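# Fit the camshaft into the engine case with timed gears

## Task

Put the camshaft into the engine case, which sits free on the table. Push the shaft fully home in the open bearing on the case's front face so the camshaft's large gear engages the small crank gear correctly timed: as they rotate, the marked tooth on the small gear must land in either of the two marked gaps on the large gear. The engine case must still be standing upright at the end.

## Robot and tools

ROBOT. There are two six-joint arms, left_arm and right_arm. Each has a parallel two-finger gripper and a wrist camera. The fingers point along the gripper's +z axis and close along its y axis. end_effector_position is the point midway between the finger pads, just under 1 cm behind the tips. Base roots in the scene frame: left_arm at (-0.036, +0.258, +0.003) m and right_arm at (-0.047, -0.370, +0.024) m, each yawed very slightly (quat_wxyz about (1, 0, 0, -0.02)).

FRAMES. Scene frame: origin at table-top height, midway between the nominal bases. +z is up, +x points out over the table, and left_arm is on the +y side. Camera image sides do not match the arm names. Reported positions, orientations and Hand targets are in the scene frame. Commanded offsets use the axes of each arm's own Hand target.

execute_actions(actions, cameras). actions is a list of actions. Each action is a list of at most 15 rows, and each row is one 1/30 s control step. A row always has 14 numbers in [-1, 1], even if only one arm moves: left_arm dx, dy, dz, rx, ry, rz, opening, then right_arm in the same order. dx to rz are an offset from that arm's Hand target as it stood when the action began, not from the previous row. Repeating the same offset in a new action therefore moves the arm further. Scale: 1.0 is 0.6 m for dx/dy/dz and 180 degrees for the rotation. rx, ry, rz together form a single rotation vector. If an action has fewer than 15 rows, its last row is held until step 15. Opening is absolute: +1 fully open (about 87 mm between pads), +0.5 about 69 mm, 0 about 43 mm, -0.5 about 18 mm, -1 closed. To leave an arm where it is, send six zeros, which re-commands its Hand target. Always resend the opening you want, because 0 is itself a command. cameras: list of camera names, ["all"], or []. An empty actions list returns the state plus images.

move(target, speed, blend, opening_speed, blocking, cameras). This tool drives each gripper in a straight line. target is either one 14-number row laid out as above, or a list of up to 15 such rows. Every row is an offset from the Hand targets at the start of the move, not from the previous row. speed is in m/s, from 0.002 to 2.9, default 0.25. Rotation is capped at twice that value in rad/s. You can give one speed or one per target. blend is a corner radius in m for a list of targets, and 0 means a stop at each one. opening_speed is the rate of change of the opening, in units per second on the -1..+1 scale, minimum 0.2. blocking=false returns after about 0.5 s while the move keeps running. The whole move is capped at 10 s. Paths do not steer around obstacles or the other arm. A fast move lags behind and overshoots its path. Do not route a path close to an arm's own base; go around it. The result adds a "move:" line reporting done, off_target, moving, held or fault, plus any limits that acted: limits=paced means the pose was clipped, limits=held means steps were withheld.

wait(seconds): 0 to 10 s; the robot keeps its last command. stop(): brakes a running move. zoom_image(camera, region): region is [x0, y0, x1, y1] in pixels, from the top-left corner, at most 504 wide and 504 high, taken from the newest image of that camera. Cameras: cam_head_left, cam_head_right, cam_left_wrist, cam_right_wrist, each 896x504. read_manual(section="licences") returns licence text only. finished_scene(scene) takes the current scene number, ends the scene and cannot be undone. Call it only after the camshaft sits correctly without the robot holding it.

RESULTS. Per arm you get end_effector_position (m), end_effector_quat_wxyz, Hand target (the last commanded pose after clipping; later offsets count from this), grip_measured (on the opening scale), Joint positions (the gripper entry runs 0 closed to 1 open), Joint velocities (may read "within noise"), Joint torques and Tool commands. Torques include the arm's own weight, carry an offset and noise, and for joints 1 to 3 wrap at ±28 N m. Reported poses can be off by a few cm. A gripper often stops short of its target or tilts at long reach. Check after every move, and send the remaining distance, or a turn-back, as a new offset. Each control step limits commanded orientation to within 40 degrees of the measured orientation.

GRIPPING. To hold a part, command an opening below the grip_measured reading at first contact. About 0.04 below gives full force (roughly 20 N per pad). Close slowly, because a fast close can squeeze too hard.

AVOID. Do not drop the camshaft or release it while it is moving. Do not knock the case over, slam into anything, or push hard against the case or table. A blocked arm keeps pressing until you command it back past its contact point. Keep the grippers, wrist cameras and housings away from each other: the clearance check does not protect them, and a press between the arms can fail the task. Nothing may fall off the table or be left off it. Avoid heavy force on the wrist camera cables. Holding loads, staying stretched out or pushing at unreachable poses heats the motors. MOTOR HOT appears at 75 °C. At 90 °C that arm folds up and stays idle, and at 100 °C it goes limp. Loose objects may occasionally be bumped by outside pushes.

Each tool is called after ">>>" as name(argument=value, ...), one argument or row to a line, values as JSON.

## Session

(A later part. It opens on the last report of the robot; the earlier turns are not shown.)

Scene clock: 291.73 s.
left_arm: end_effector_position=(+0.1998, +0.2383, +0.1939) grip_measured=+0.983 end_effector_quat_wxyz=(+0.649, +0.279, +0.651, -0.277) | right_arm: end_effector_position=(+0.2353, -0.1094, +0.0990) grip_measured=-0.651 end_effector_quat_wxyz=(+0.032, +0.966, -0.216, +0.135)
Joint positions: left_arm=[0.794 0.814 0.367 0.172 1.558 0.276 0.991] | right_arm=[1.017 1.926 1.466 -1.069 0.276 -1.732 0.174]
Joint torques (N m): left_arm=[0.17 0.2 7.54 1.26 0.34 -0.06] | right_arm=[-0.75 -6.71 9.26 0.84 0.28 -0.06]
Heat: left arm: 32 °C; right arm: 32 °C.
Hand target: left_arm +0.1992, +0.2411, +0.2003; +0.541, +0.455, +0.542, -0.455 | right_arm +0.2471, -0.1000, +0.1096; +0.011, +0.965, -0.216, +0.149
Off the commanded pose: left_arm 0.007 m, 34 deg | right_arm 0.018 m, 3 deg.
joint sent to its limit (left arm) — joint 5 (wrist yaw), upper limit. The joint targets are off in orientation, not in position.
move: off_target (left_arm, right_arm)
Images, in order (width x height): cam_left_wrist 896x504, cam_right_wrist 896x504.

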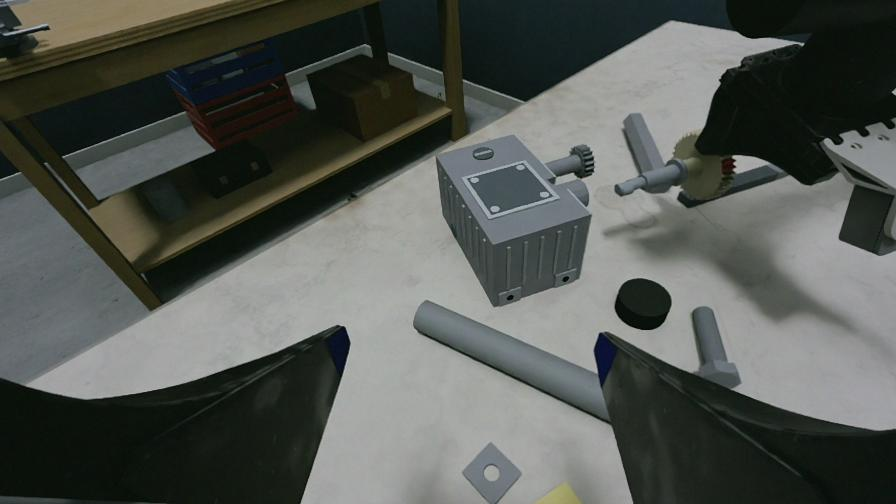

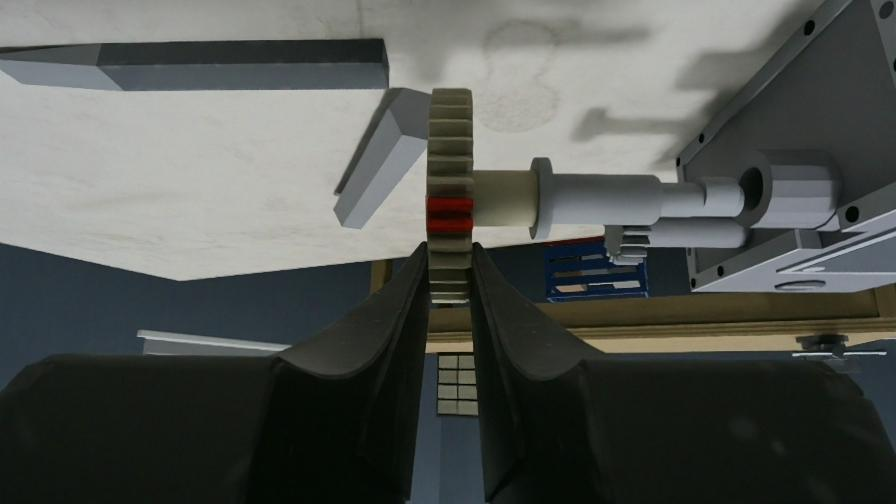

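>>> move(
  target=[0,0,0,0,0,0,1,0.0387,0.0015,0.0327,0,0,0,-0.85],
  speed=0.12,
  cameras=["cam_left_wrist","cam_right_wrist"],
)

>>> zoom_image(
  camera="cam_right_wrist",
  region=[580, 100, 896, 300],
)

>>> zoom_image(
  camera="cam_left_wrist",
  region=[500, 110, 800, 280],
)

Scene clock: 338.73 s.
left_arm: end_effector_position=(+0.1998, +0.2383, +0.1939) grip_measured=+0.983 end_effector_quat_wxyz=(+0.649, +0.279, +0.651, -0.277) | right_arm: end_effector_position=(+0.2635, -0.1187, +0.0911) grip_measured=-0.651 end_effector_quat_wxyz=(+0.026, +0.966, -0.218, +0.139)
Joint positions: left_arm=[0.794 0.814 0.367 0.172 1.558 0.276 0.991] | right_arm=[0.941 1.951 1.466 -1.01 0.273 -1.809 0.174]
Joint torques (N m): left_arm=[0.17 0.18 7.53 1.26 0.34 -0.06] | right_arm=[-0.47 -6.94 7.9 0.94 0.23 -0.06]
Heat: left arm: 33 °C; right arm: 34 °C.
Hand target: left_arm +0.1992, +0.2411, +0.2003; +0.541, +0.455, +0.542, -0.455 | right_arm +0.2723, -0.1121, +0.0975; +0.011, +0.965, -0.216, +0.149
Off the commanded pose: left_arm 0.007 m, 34 deg | right_arm 0.013 m, 2 deg.
joint sent to its limit (left arm) — joint 5 (wrist yaw), upper limit. The joint targets are off in orientation, not in position.
move: off_target (left_arm, right_arm)
Images, in order (width x height): cam_left_wrist 896x504, cam_right_wrist 896x504.

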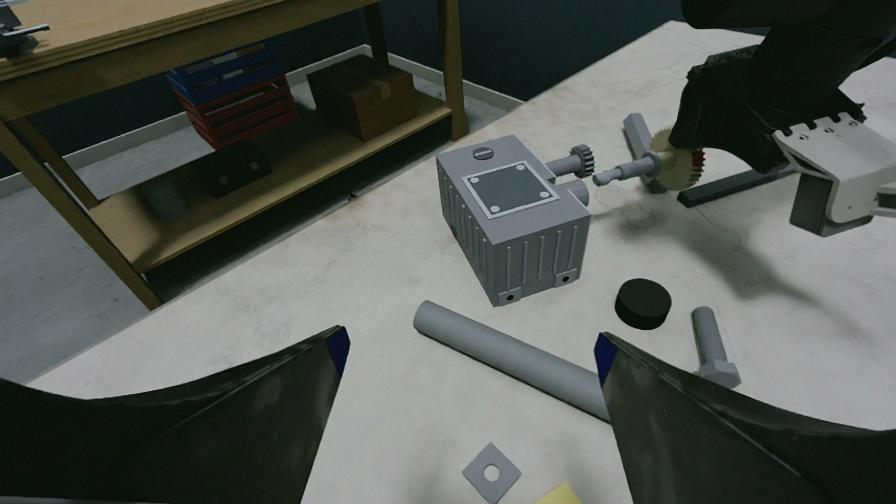

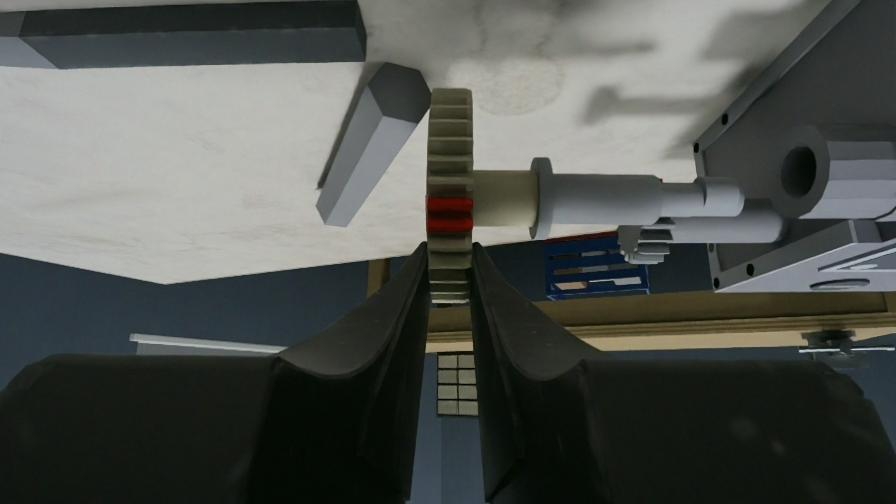

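Scaled by 1.595 from the camera's 896x504 image, which has a finer 1280x720 frame.

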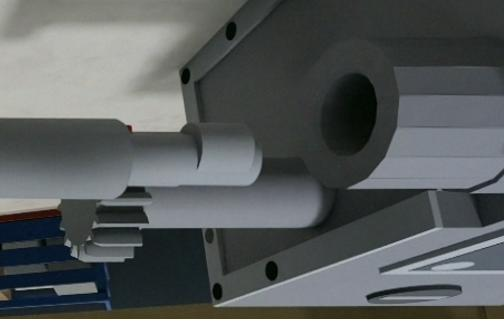

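Scaled by 1.680 from the camera's 896x504 image, which has a finer 1280x720 frame.

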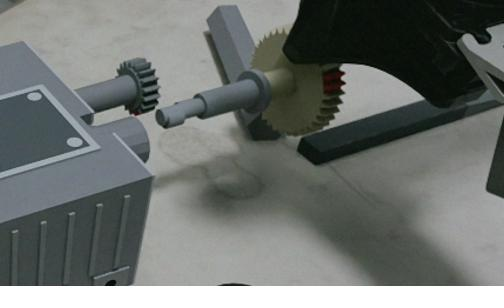

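>>> move(
  target=[0,0,0,0,0,0,1,-0.0053,-0.0192,0.0185,-0.003,0,0,-0.85],
  speed=0.08,
  cameras=["cam_left_wrist","cam_right_wrist"],
)

>>> zoom_image(
  camera="cam_right_wrist",
  region=[580, 100, 896, 300],
)

>>> zoom_image(
  camera="cam_left_wrist",
  region=[500, 110, 800, 280],
)

Scene clock: 351.80 s.
left_arm: end_effector_position=(+0.1998, +0.2383, +0.1939) grip_measured=+0.983 end_effector_quat_wxyz=(+0.649, +0.279, +0.651, -0.277) | right_arm: end_effector_position=(+0.2680, -0.1130, +0.0763) grip_measured=-0.651 end_effector_quat_wxyz=(+0.036, +0.966, -0.216, +0.133)
Joint positions: left_arm=[0.794 0.814 0.367 0.172 1.558 0.276 0.991] | right_arm=[0.941 2.012 1.496 -1.002 0.273 -1.809 0.174]
Joint torques (N m): left_arm=[0.17 0.2 7.56 1.26 0.35 -0.06] | right_arm=[0.13 -7.16 9.09 0.85 0.24 0.04]
Heat: left arm: 33 °C; right arm: 33 °C.
Hand target: left_arm +0.1992, +0.2411, +0.2003; +0.541, +0.455, +0.542, -0.455 | right_arm +0.2775, -0.1013, +0.0865; +0.015, +0.965, -0.217, +0.148
Off the commanded pose: left_arm 0.007 m, 34 deg | right_arm 0.018 m, 3 deg.
joint sent to its limit (left arm) — joint 5 (wrist yaw), upper limit. The joint targets are off in orientation, not in position.
move: off_target (left_arm, right_arm)
Images, in order (width x height): cam_left_wrist 896x504, cam_right_wrist 896x504.

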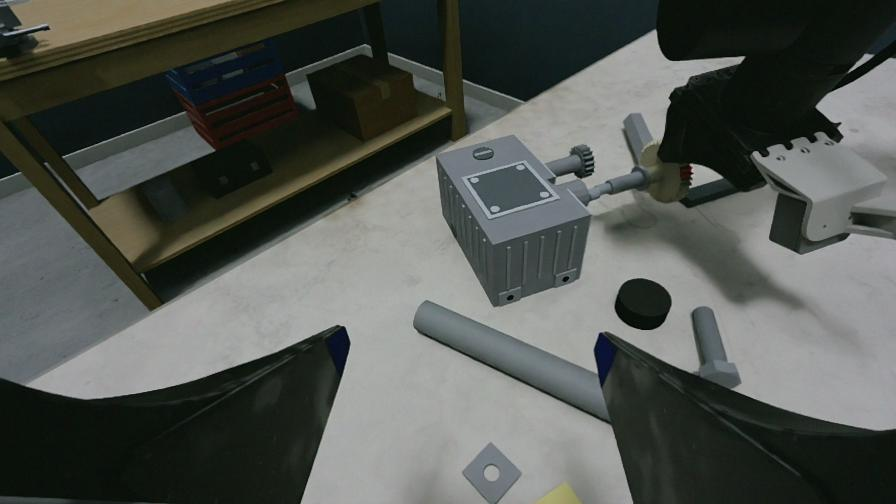

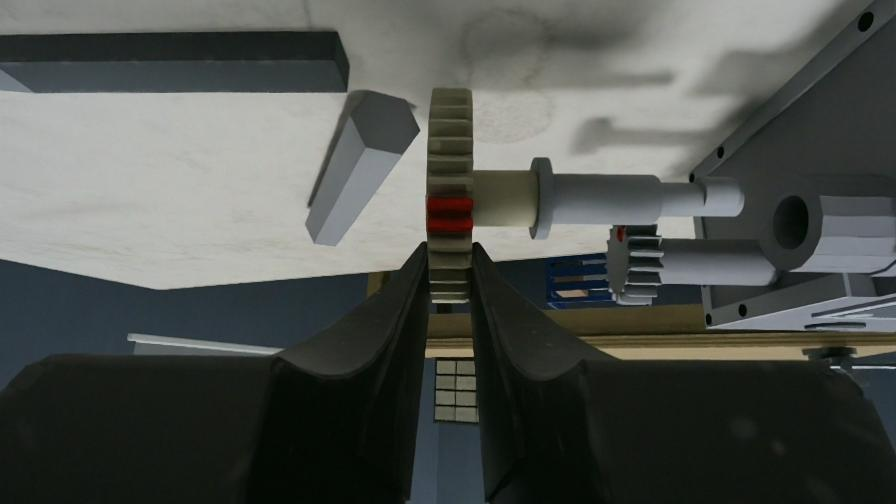

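Scaled by 1.595 from the camera's 896x504 image, which has a finer 1280x720 frame.

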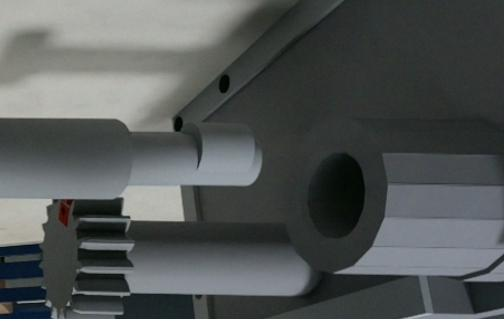

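Scaled by 1.680 from the camera's 896x504 image, which has a finer 1280x720 frame.

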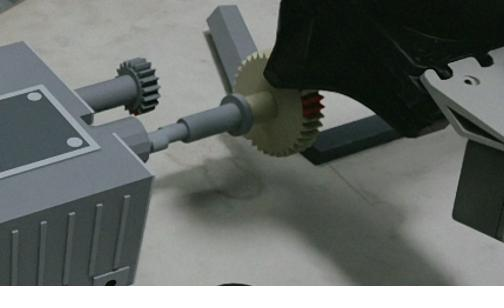

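>>> move(
  target=[0,0,0,0,0,0,1,0.0044,-0.0006,-0.0143,0.003,0,0,-0.85],
  speed=0.08,
  cameras=["cam_left_wrist","cam_right_wrist"],
)

>>> zoom_image(
  camera="cam_right_wrist",
  region=[580, 100, 896, 300],
)

>>> zoom_image(
  camera="cam_left_wrist",
  region=[520, 120, 720, 230],
)

Scene clock: 362.00 s.
left_arm: end_effector_position=(+0.1998, +0.2383, +0.1939) grip_measured=+0.983 end_effector_quat_wxyz=(+0.649, +0.279, +0.651, -0.277) | right_arm: end_effector_position=(+0.2702, -0.1103, +0.0796) grip_measured=-0.651 end_effector_quat_wxyz=(+0.031, +0.966, -0.217, +0.136)
Joint positions: left_arm=[0.794 0.814 0.367 0.172 1.558 0.276 0.991] | right_arm=[0.941 2.012 1.508 -1.003 0.273 -1.809 0.174]
Joint torques (N m): left_arm=[0.17 0.2 7.54 1.26 0.35 -0.06] | right_arm=[-0.01 -8.44 9.17 0.68 0.23 0]
Heat: left arm: 33 °C; right arm: 33 °C.
Hand target: left_arm +0.1992, +0.2411, +0.2003; +0.541, +0.455, +0.542, -0.455 | right_arm +0.2776, -0.1012, +0.0955; +0.011, +0.965, -0.216, +0.149
Off the commanded pose: left_arm 0.007 m, 34 deg | right_arm 0.020 m, 3 deg.
joint sent to its limit (left arm) — joint 5 (wrist yaw), upper limit. The joint targets are off in orientation, not in position.
move: off_target (left_arm, right_arm)
Images, in order (width x height): cam_left_wrist 896x504, cam_right_wrist 896x504.

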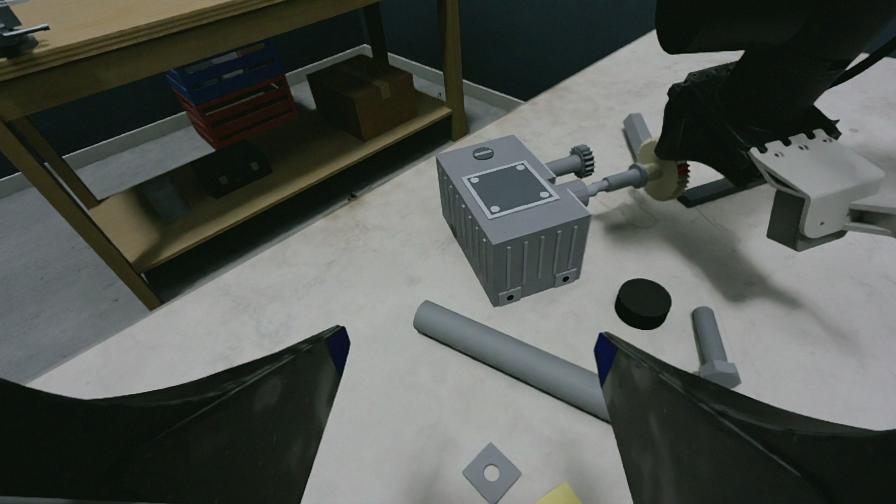

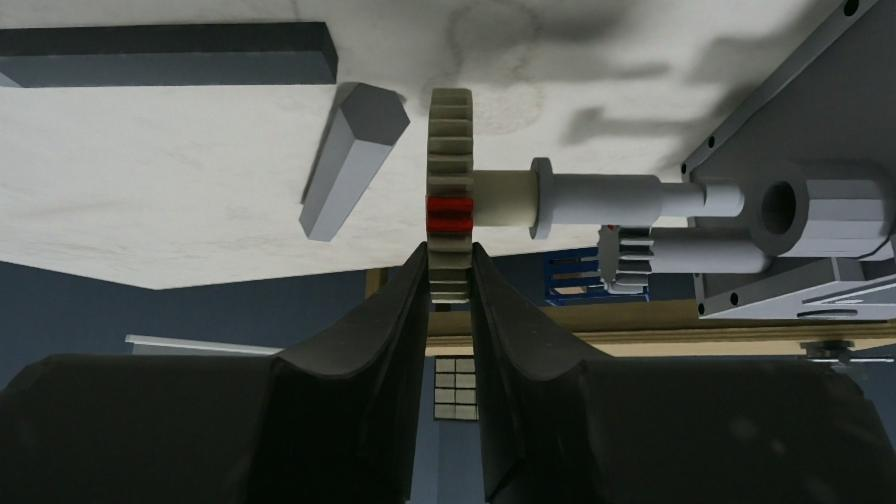

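Scaled by 1.595 from the camera's 896x504 image, which has a finer 1280x720 frame.

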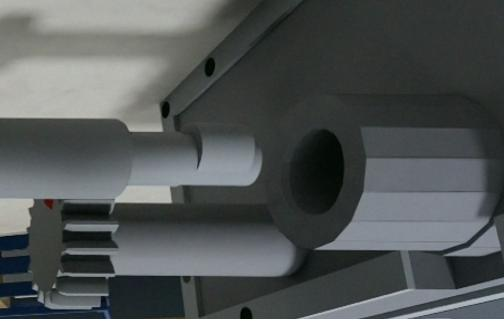

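Scaled by 2.520 from the camera's 896x504 image, which has a finer 1280x720 frame.

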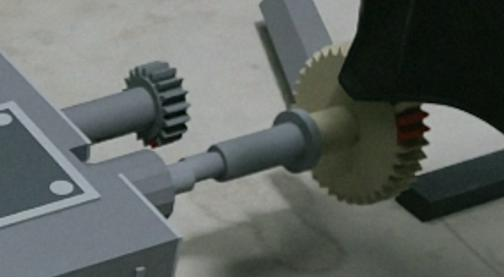

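>>> move(
  target=[0,0,0,0,0,0,1,-0.003,-0.0005,-0.012,0,0,0,-0.85],
  speed=0.08,
  cameras=["cam_left_wrist","cam_right_wrist"],
)

>>> zoom_image(
  camera="cam_right_wrist",
  region=[580, 100, 896, 300],
)

>>> zoom_image(
  camera="cam_left_wrist",
  region=[520, 120, 720, 230],
)

Scene clock: 373.17 s.
left_arm: end_effector_position=(+0.1998, +0.2383, +0.1939) grip_measured=+0.983 end_effector_quat_wxyz=(+0.649, +0.279, +0.651, -0.277) | right_arm: end_effector_position=(+0.2693, -0.1114, +0.0828) grip_measured=-0.651 end_effector_quat_wxyz=(+0.036, +0.966, -0.216, +0.134)
Joint positions: left_arm=[0.794 0.814 0.367 0.172 1.558 0.276 0.991] | right_arm=[0.941 2.012 1.522 -1.027 0.273 -1.809 0.174]
Joint velocities: left_arm=[-0.017 0.002 0.017 0.007 -0.154 0.022 0.008] | right_arm=[within noise]
Joint torques (N m): left_arm=[0.14 0.2 7.56 1.26 0.34 -0.06] | right_arm=[0.75 -8.98 9.17 0.65 0.24 0.11]
Heat: left arm: 33 °C; right arm: 34 °C.
Hand target: left_arm +0.1992, +0.2411, +0.2003; +0.541, +0.455, +0.542, -0.455 | right_arm +0.2741, -0.0996, +0.1019; +0.011, +0.965, -0.216, +0.149
Off the commanded pose: left_arm 0.007 m, 34 deg | right_arm 0.023 m, 3 deg.
joint sent to its limit (left arm) — joint 5 (wrist yaw), upper limit. The joint targets are off in orientation, not in position.
move: off_target (left_arm, right_arm)
Images, in order (width x height): cam_left_wrist 896x504, cam_right_wrist 896x504.

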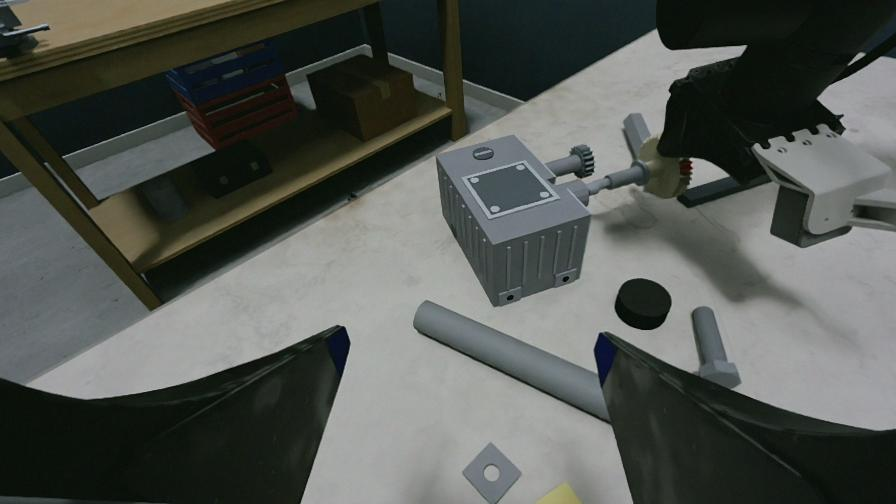

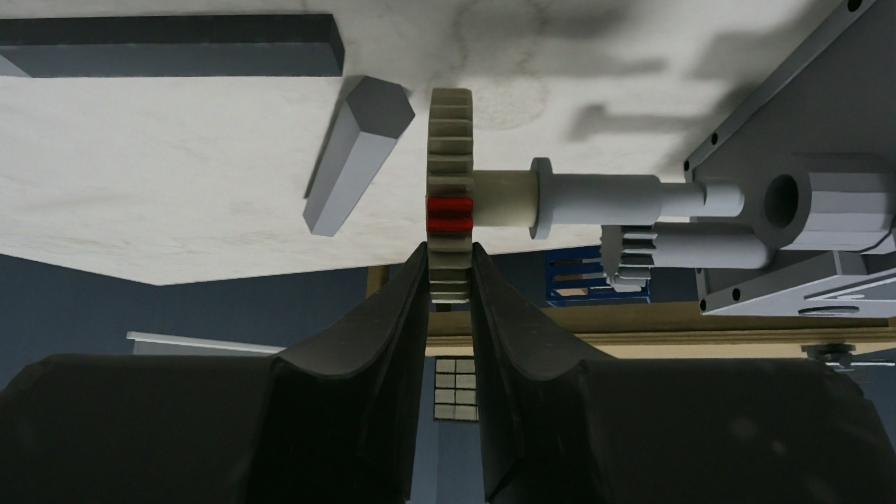

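Scaled by 1.595 from the camera's 896x504 image, which has a finer 1280x720 frame.

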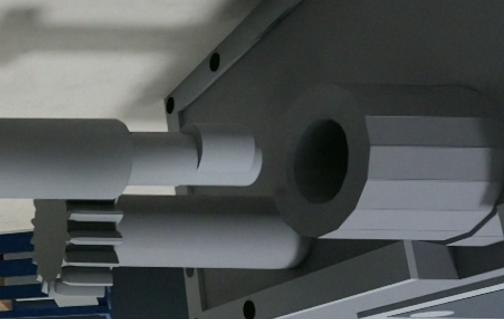

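Scaled by 2.520 from the camera's 896x504 image, which has a finer 1280x720 frame.

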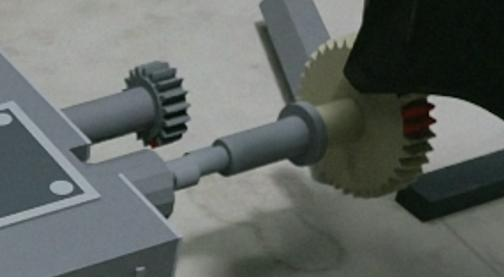

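>>> move(
  target=[0,0,0,0,0,0,1,-0.002,-0.0235,-0.004,0,0,0,-0.85],
  speed=0.05,
  cameras=["cam_left_wrist","cam_right_wrist"],
)

>>> zoom_image(
  camera="cam_right_wrist",
  region=[580, 100, 896, 300],
)

>>> zoom_image(
  camera="cam_left_wrist",
  region=[520, 120, 720, 230],
)

Scene clock: 380.50 s.
left_arm: end_effector_position=(+0.1998, +0.2383, +0.1939) grip_measured=+0.983 end_effector_quat_wxyz=(+0.649, +0.279, +0.651, -0.277) | right_arm: end_effector_position=(+0.2709, -0.1016, +0.0927) grip_measured=-0.651 end_effector_quat_wxyz=(+0.037, +0.967, -0.215, +0.133)
Joint positions: left_arm=[0.794 0.814 0.367 0.172 1.558 0.276 0.991] | right_arm=[0.953 2.039 1.602 -1.085 0.272 -1.8 0.174]
Joint torques (N m): left_arm=[0.18 0.21 7.53 1.25 0.34 -0.06] | right_arm=[0.77 -7.43 9.69 0.88 0.25 0.15]
Heat: left arm: 33 °C; right arm: 34 °C.
Hand target: left_arm +0.1992, +0.2411, +0.2003; +0.541, +0.455, +0.542, -0.455 | right_arm +0.2782, -0.0861, +0.1045; +0.011, +0.965, -0.216, +0.149
Off the commanded pose: left_arm 0.007 m, 34 deg | right_arm 0.021 m, 4 deg.
joint sent to its limit (left arm) — joint 5 (wrist yaw), upper limit. The joint targets are off in orientation, not in position.
move: off_target (left_arm, right_arm)
Images, in order (width x height): cam_left_wrist 896x504, cam_right_wrist 896x504.

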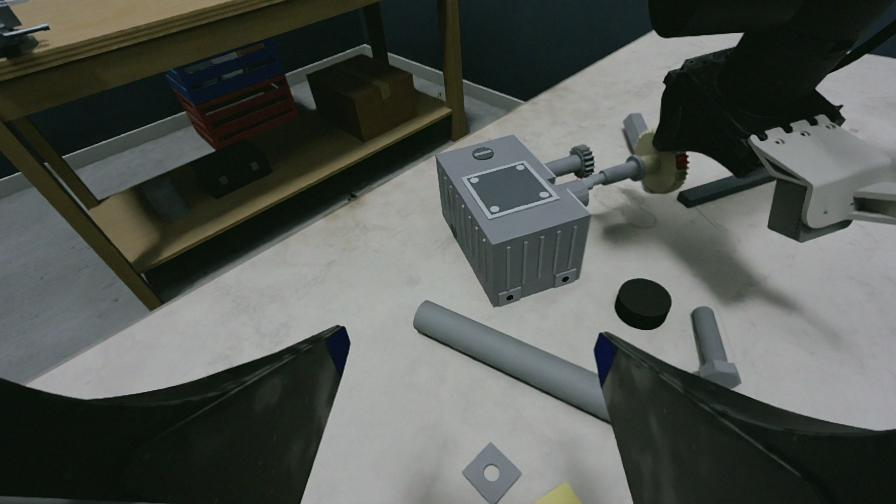

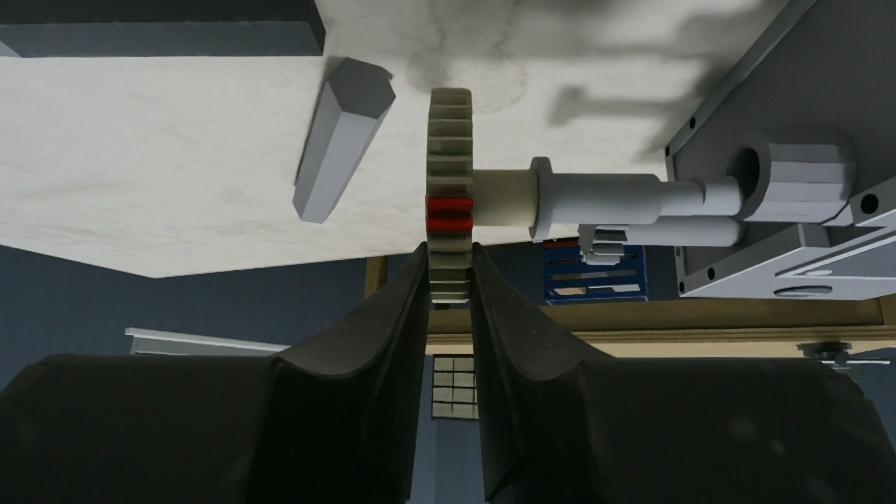

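Scaled by 1.595 from the camera's 896x504 image, which has a finer 1280x720 frame.

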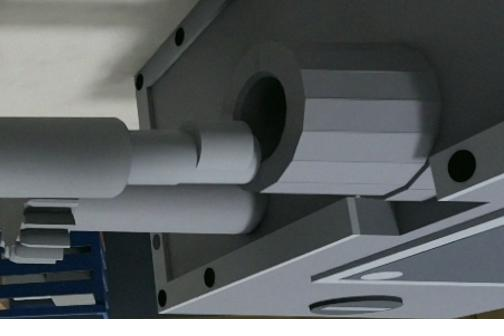

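Scaled by 2.520 from the camera's 896x504 image, which has a finer 1280x720 frame.

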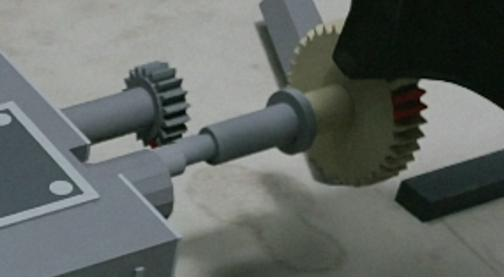

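>>> move(
  target=[0,0,0,0,0,0,1,-0.0035,0.0005,0.011,0,0,0,-0.85],
  speed=0.05,
  cameras=["cam_left_wrist","cam_right_wrist"],
)

>>> zoom_image(
  camera="cam_right_wrist",
  region=[580, 100, 896, 300],
)

>>> zoom_image(
  camera="cam_left_wrist",
  region=[520, 120, 720, 230],
)

Scene clock: 388.97 s.
left_arm: end_effector_position=(+0.1998, +0.2383, +0.1939) grip_measured=+0.983 end_effector_quat_wxyz=(+0.649, +0.279, +0.651, -0.277) | right_arm: end_effector_position=(+0.2710, -0.1016, +0.0908) grip_measured=-0.651 end_effector_quat_wxyz=(+0.038, +0.967, -0.215, +0.132)
Joint positions: left_arm=[0.794 0.814 0.367 0.172 1.558 0.276 0.991] | right_arm=[0.953 2.044 1.602 -1.084 0.272 -1.799 0.174]
Joint torques (N m): left_arm=[0.17 0.2 7.58 1.27 0.35 -0.06] | right_arm=[0.85 -7.42 7.9 1.13 0.26 0.14]
Heat: left arm: 34 °C; right arm: 35 °C.
Hand target: left_arm +0.1992, +0.2411, +0.2003; +0.541, +0.455, +0.542, -0.455 | right_arm +0.2782, -0.0860, +0.0975; +0.011, +0.965, -0.216, +0.149
Off the commanded pose: left_arm 0.007 m, 34 deg | right_arm 0.018 m, 4 deg.
joint sent to its limit (left arm) — joint 5 (wrist yaw), upper limit. The joint targets are off in orientation, not in position.
move: off_target (left_arm, right_arm)
Images, in order (width x height): cam_left_wrist 896x504, cam_right_wrist 896x504.

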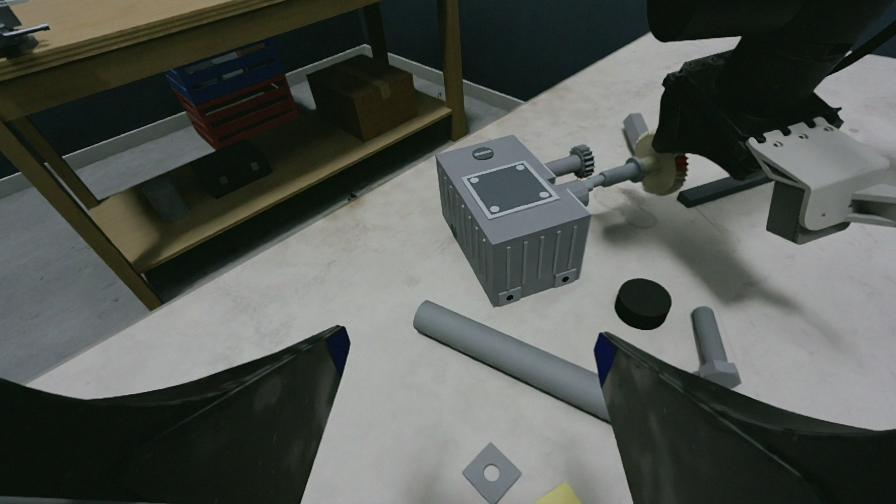

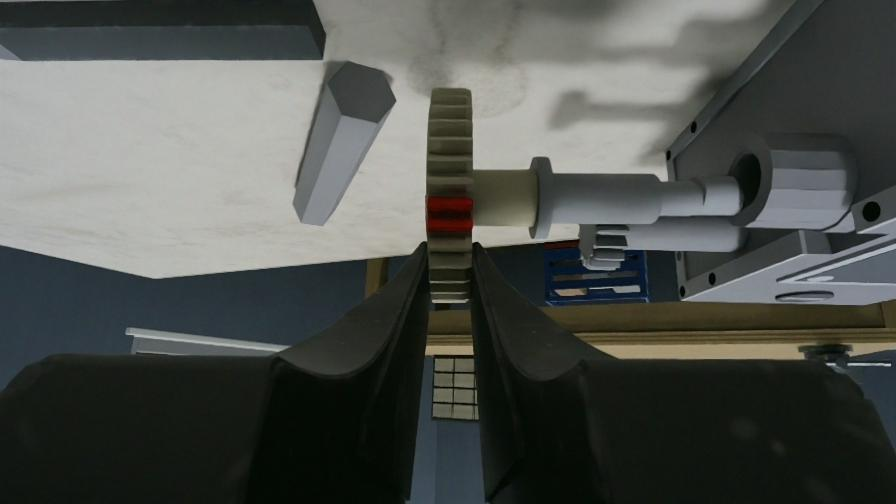

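Scaled by 1.595 from the camera's 896x504 image, which has a finer 1280x720 frame.

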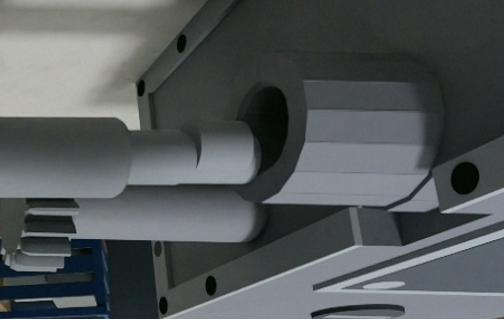

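Scaled by 2.520 from the camera's 896x504 image, which has a finer 1280x720 frame.

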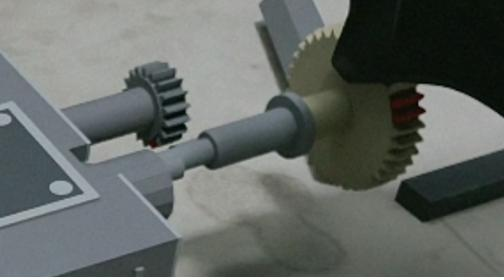

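>>> move(
  target=[0,0,0,0,0,0,1,-0.003,0.0005,0.009,0,0,0,-0.85],
  speed=0.05,
  cameras=["cam_left_wrist","cam_right_wrist"],
)

>>> zoom_image(
  camera="cam_right_wrist",
  region=[580, 100, 896, 300],
)

>>> zoom_image(
  camera="cam_left_wrist",
  region=[520, 120, 720, 230],
)

Scene clock: 394.20 s.
left_arm: end_effector_position=(+0.1998, +0.2383, +0.1939) grip_measured=+0.983 end_effector_quat_wxyz=(+0.649, +0.279, +0.651, -0.277) | right_arm: end_effector_position=(+0.2712, -0.1014, +0.0890) grip_measured=-0.651 end_effector_quat_wxyz=(+0.039, +0.967, -0.217, +0.132)
Joint positions: left_arm=[0.794 0.814 0.367 0.172 1.558 0.276 0.991] | right_arm=[0.953 2.048 1.602 -1.081 0.272 -1.796 0.174]
Joint torques (N m): left_arm=[0.16 0.21 7.56 1.26 0.34 -0.06] | right_arm=[0.9 -7.43 6.32 1.3 0.25 0.11]
Heat: left arm: 34 °C; right arm: 36 °C.
Hand target: left_arm +0.1992, +0.2411, +0.2003; +0.541, +0.455, +0.542, -0.455 | right_arm +0.2780, -0.0860, +0.0918; +0.011, +0.965, -0.216, +0.149
Off the commanded pose: left_arm 0.007 m, 34 deg | right_arm 0.017 m, 4 deg.
joint sent to its limit (left arm) — joint 5 (wrist yaw), upper limit. The joint targets are off in orientation, not in position.
move: off_target (left_arm, right_arm)
Images, in order (width x height): cam_left_wrist 896x504, cam_right_wrist 896x504.

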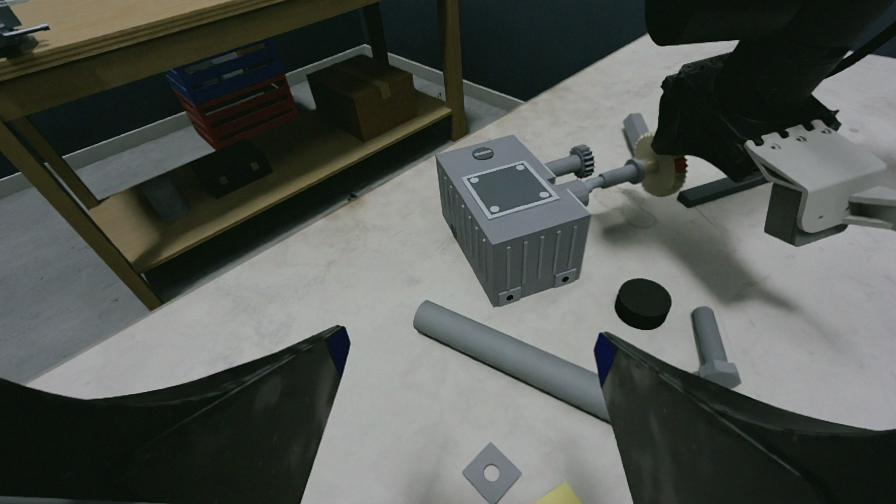

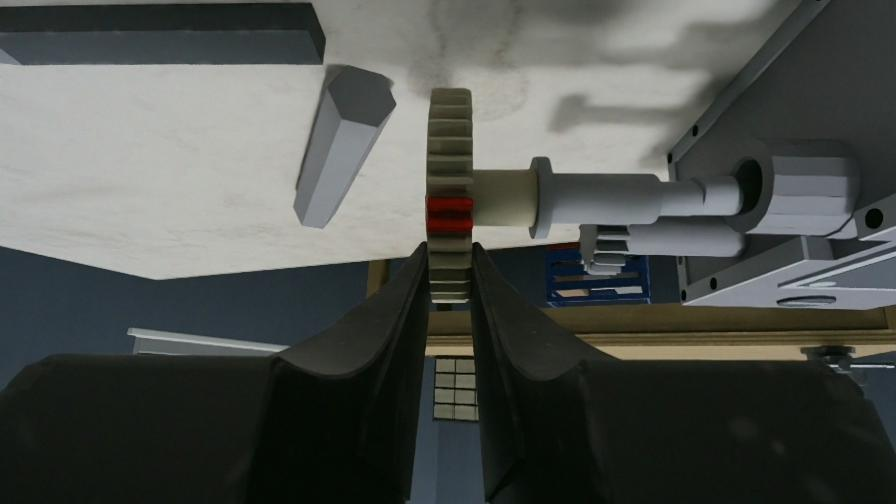

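Scaled by 1.595 from the camera's 896x504 image, which has a finer 1280x720 frame.

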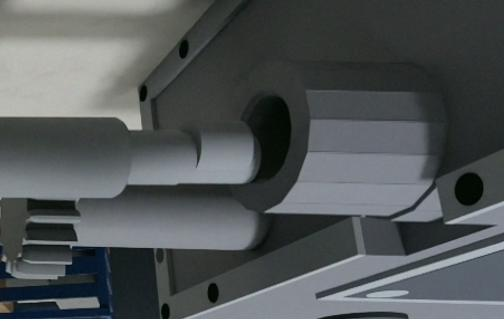

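Scaled by 2.520 from the camera's 896x504 image, which has a finer 1280x720 frame.

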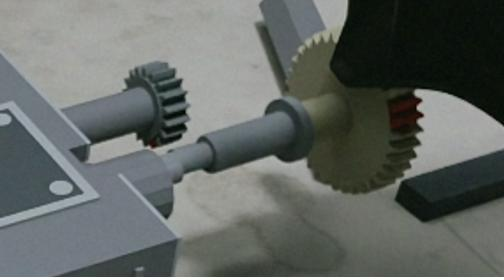

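>>> move(
  target=[0,0,0,0,0,0,1,-0.005,0.0005,0.016,0,0,0,-0.85],
  speed=0.05,
  cameras=["cam_left_wrist","cam_right_wrist"],
)

>>> zoom_image(
  camera="cam_right_wrist",
  region=[580, 100, 896, 300],
)

>>> zoom_image(
  camera="cam_left_wrist",
  region=[520, 120, 720, 230],
)

Scene clock: 402.67 s.
left_arm: end_effector_position=(+0.1998, +0.2383, +0.1939) grip_measured=+0.983 end_effector_quat_wxyz=(+0.649, +0.279, +0.651, -0.277) | right_arm: end_effector_position=(+0.2714, -0.1012, +0.0806) grip_measured=-0.651 end_effector_quat_wxyz=(+0.040, +0.966, -0.218, +0.131)
Joint positions: left_arm=[0.794 0.814 0.367 0.172 1.558 0.276 0.991] | right_arm=[0.953 2.059 1.584 -1.055 0.272 -1.793 0.174]
Joint torques (N m): left_arm=[0.16 0.21 7.54 1.26 0.35 -0.06] | right_arm=[0.92 -7.53 5.5 1.38 0.25 0.09]
Heat: left arm: 34 °C; right arm: 37 °C.
Hand target: left_arm +0.1992, +0.2411, +0.2003; +0.541, +0.455, +0.542, -0.455 | right_arm +0.2780, -0.0859, +0.0817; +0.011, +0.965, -0.216, +0.149
Off the commanded pose: left_arm 0.007 m, 34 deg | right_arm 0.017 m, 4 deg.
joint sent to its limit (left arm) — joint 5 (wrist yaw), upper limit. The joint targets are off in orientation, not in position.
move: off_target (left_arm, right_arm)
Images, in order (width x height): cam_left_wrist 896x504, cam_right_wrist 896x504.

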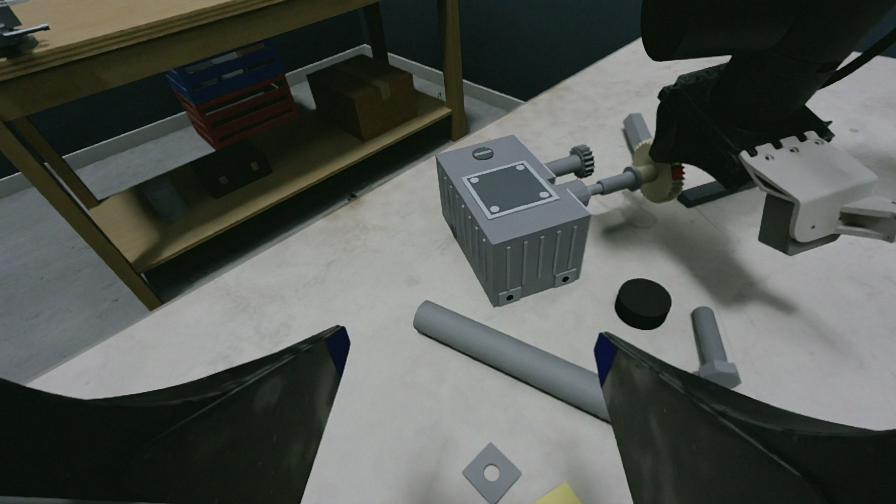

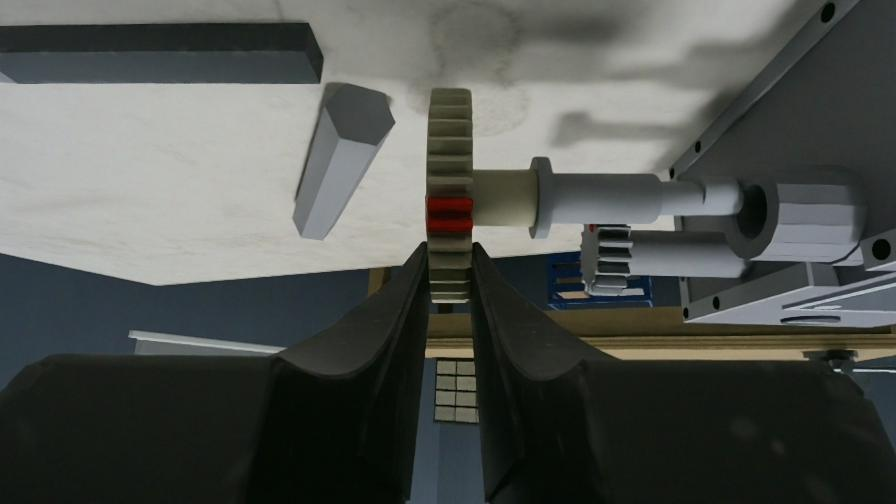

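Scaled by 1.595 from the camera's 896x504 image, which has a finer 1280x720 frame.

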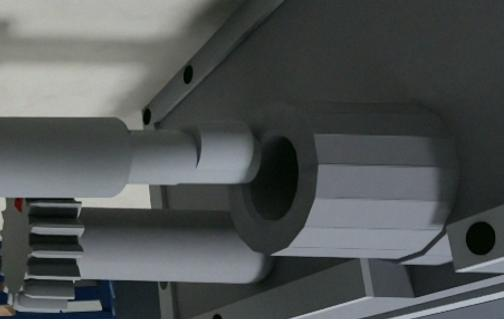

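Scaled by 2.520 from the camera's 896x504 image, which has a finer 1280x720 frame.

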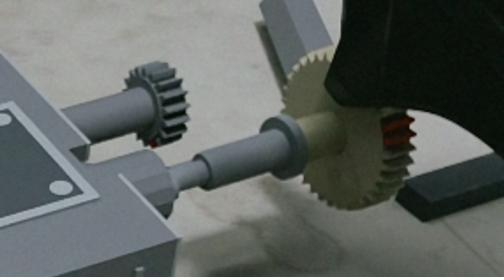

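>>> move(
  target=[
    [0,0,0,0,0,0,1,0.0098,-0.0014,-0.034,0,0,0,-0.85],
    [0,0,0,0,0,0,1,0.003,-0.0004,-0.0096,0,0,0,-0.85],
  ],
  speed=0.05,
  cameras=["cam_left_wrist","cam_right_wrist"],
)

>>> zoom_image(
  camera="cam_right_wrist",
  region=[580, 100, 896, 300],
)

>>> zoom_image(
  camera="cam_left_wrist",
  region=[520, 120, 720, 230],
)

Scene clock: 413.20 s.
left_arm: end_effector_position=(+0.1998, +0.2383, +0.1939) grip_measured=+0.983 end_effector_quat_wxyz=(+0.649, +0.279, +0.651, -0.277) | right_arm: end_effector_position=(+0.2714, -0.1011, +0.0838) grip_measured=-0.651 end_effector_quat_wxyz=(+0.041, +0.966, -0.217, +0.131)
Joint positions: left_arm=[0.794 0.814 0.367 0.172 1.558 0.276 0.991] | right_arm=[0.953 2.059 1.597 -1.071 0.272 -1.793 0.174]
Joint torques (N m): left_arm=[0.17 0.21 7.56 1.26 0.35 -0.05] | right_arm=[0.94 -8.03 5.89 1.33 0.26 0.1]
Heat: left arm: 34 °C; right arm: 37 °C.
Hand target: left_arm +0.1992, +0.2411, +0.2003; +0.541, +0.455, +0.542, -0.455 | right_arm +0.2781, -0.0858, +0.0878; +0.011, +0.965, -0.216, +0.149
Off the commanded pose: left_arm 0.007 m, 34 deg | right_arm 0.017 m, 4 deg.
joint sent to its limit (left arm) — joint 5 (wrist yaw), upper limit. The joint targets are off in orientation, not in position.
move: off_target (left_arm, right_arm)
Images, in order (width x height): cam_left_wrist 896x504, cam_right_wrist 896x504.

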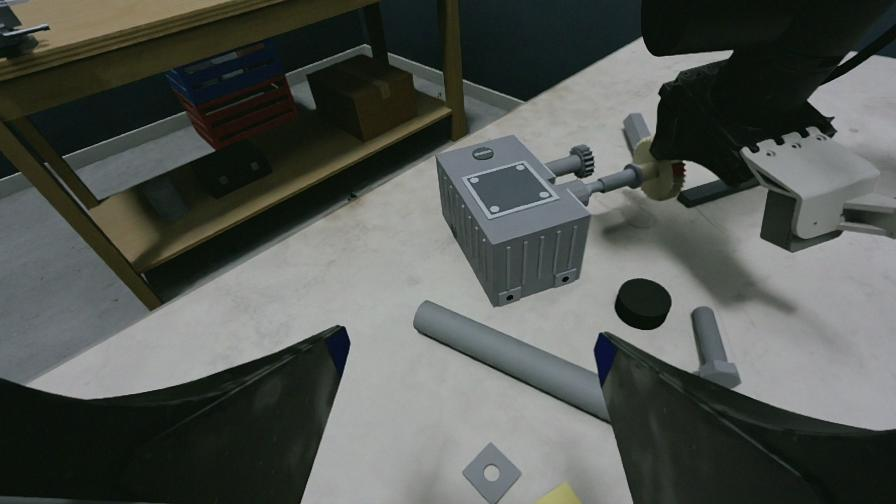

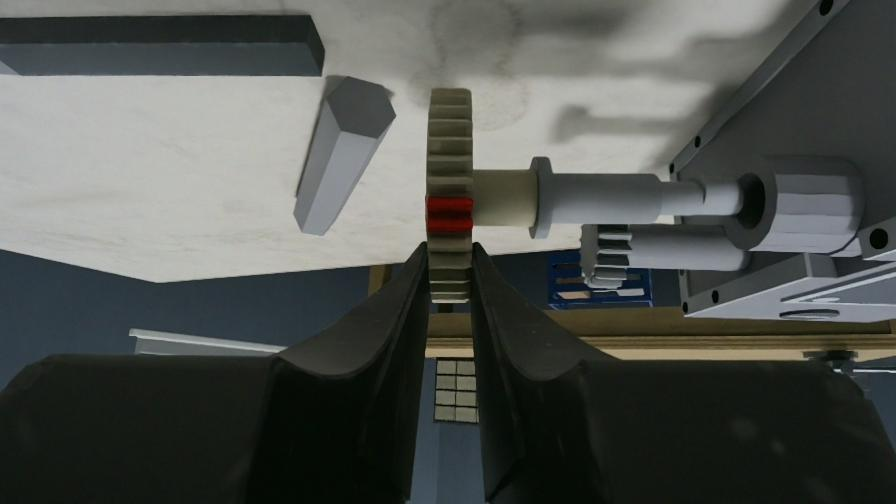

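Scaled by 1.595 from the camera's 896x504 image, which has a finer 1280x720 frame.

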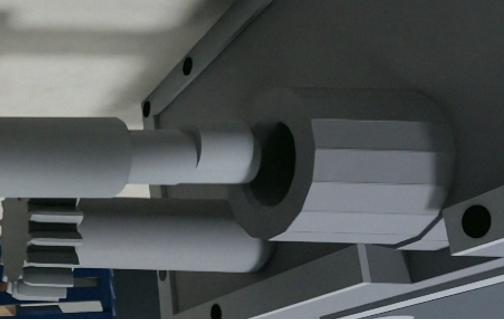

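Scaled by 2.520 from the camera's 896x504 image, which has a finer 1280x720 frame.

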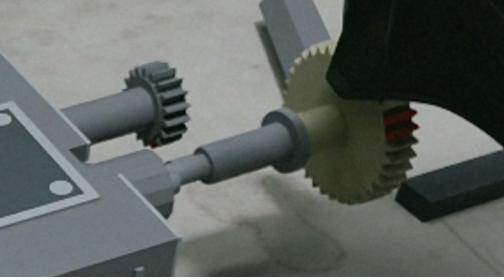

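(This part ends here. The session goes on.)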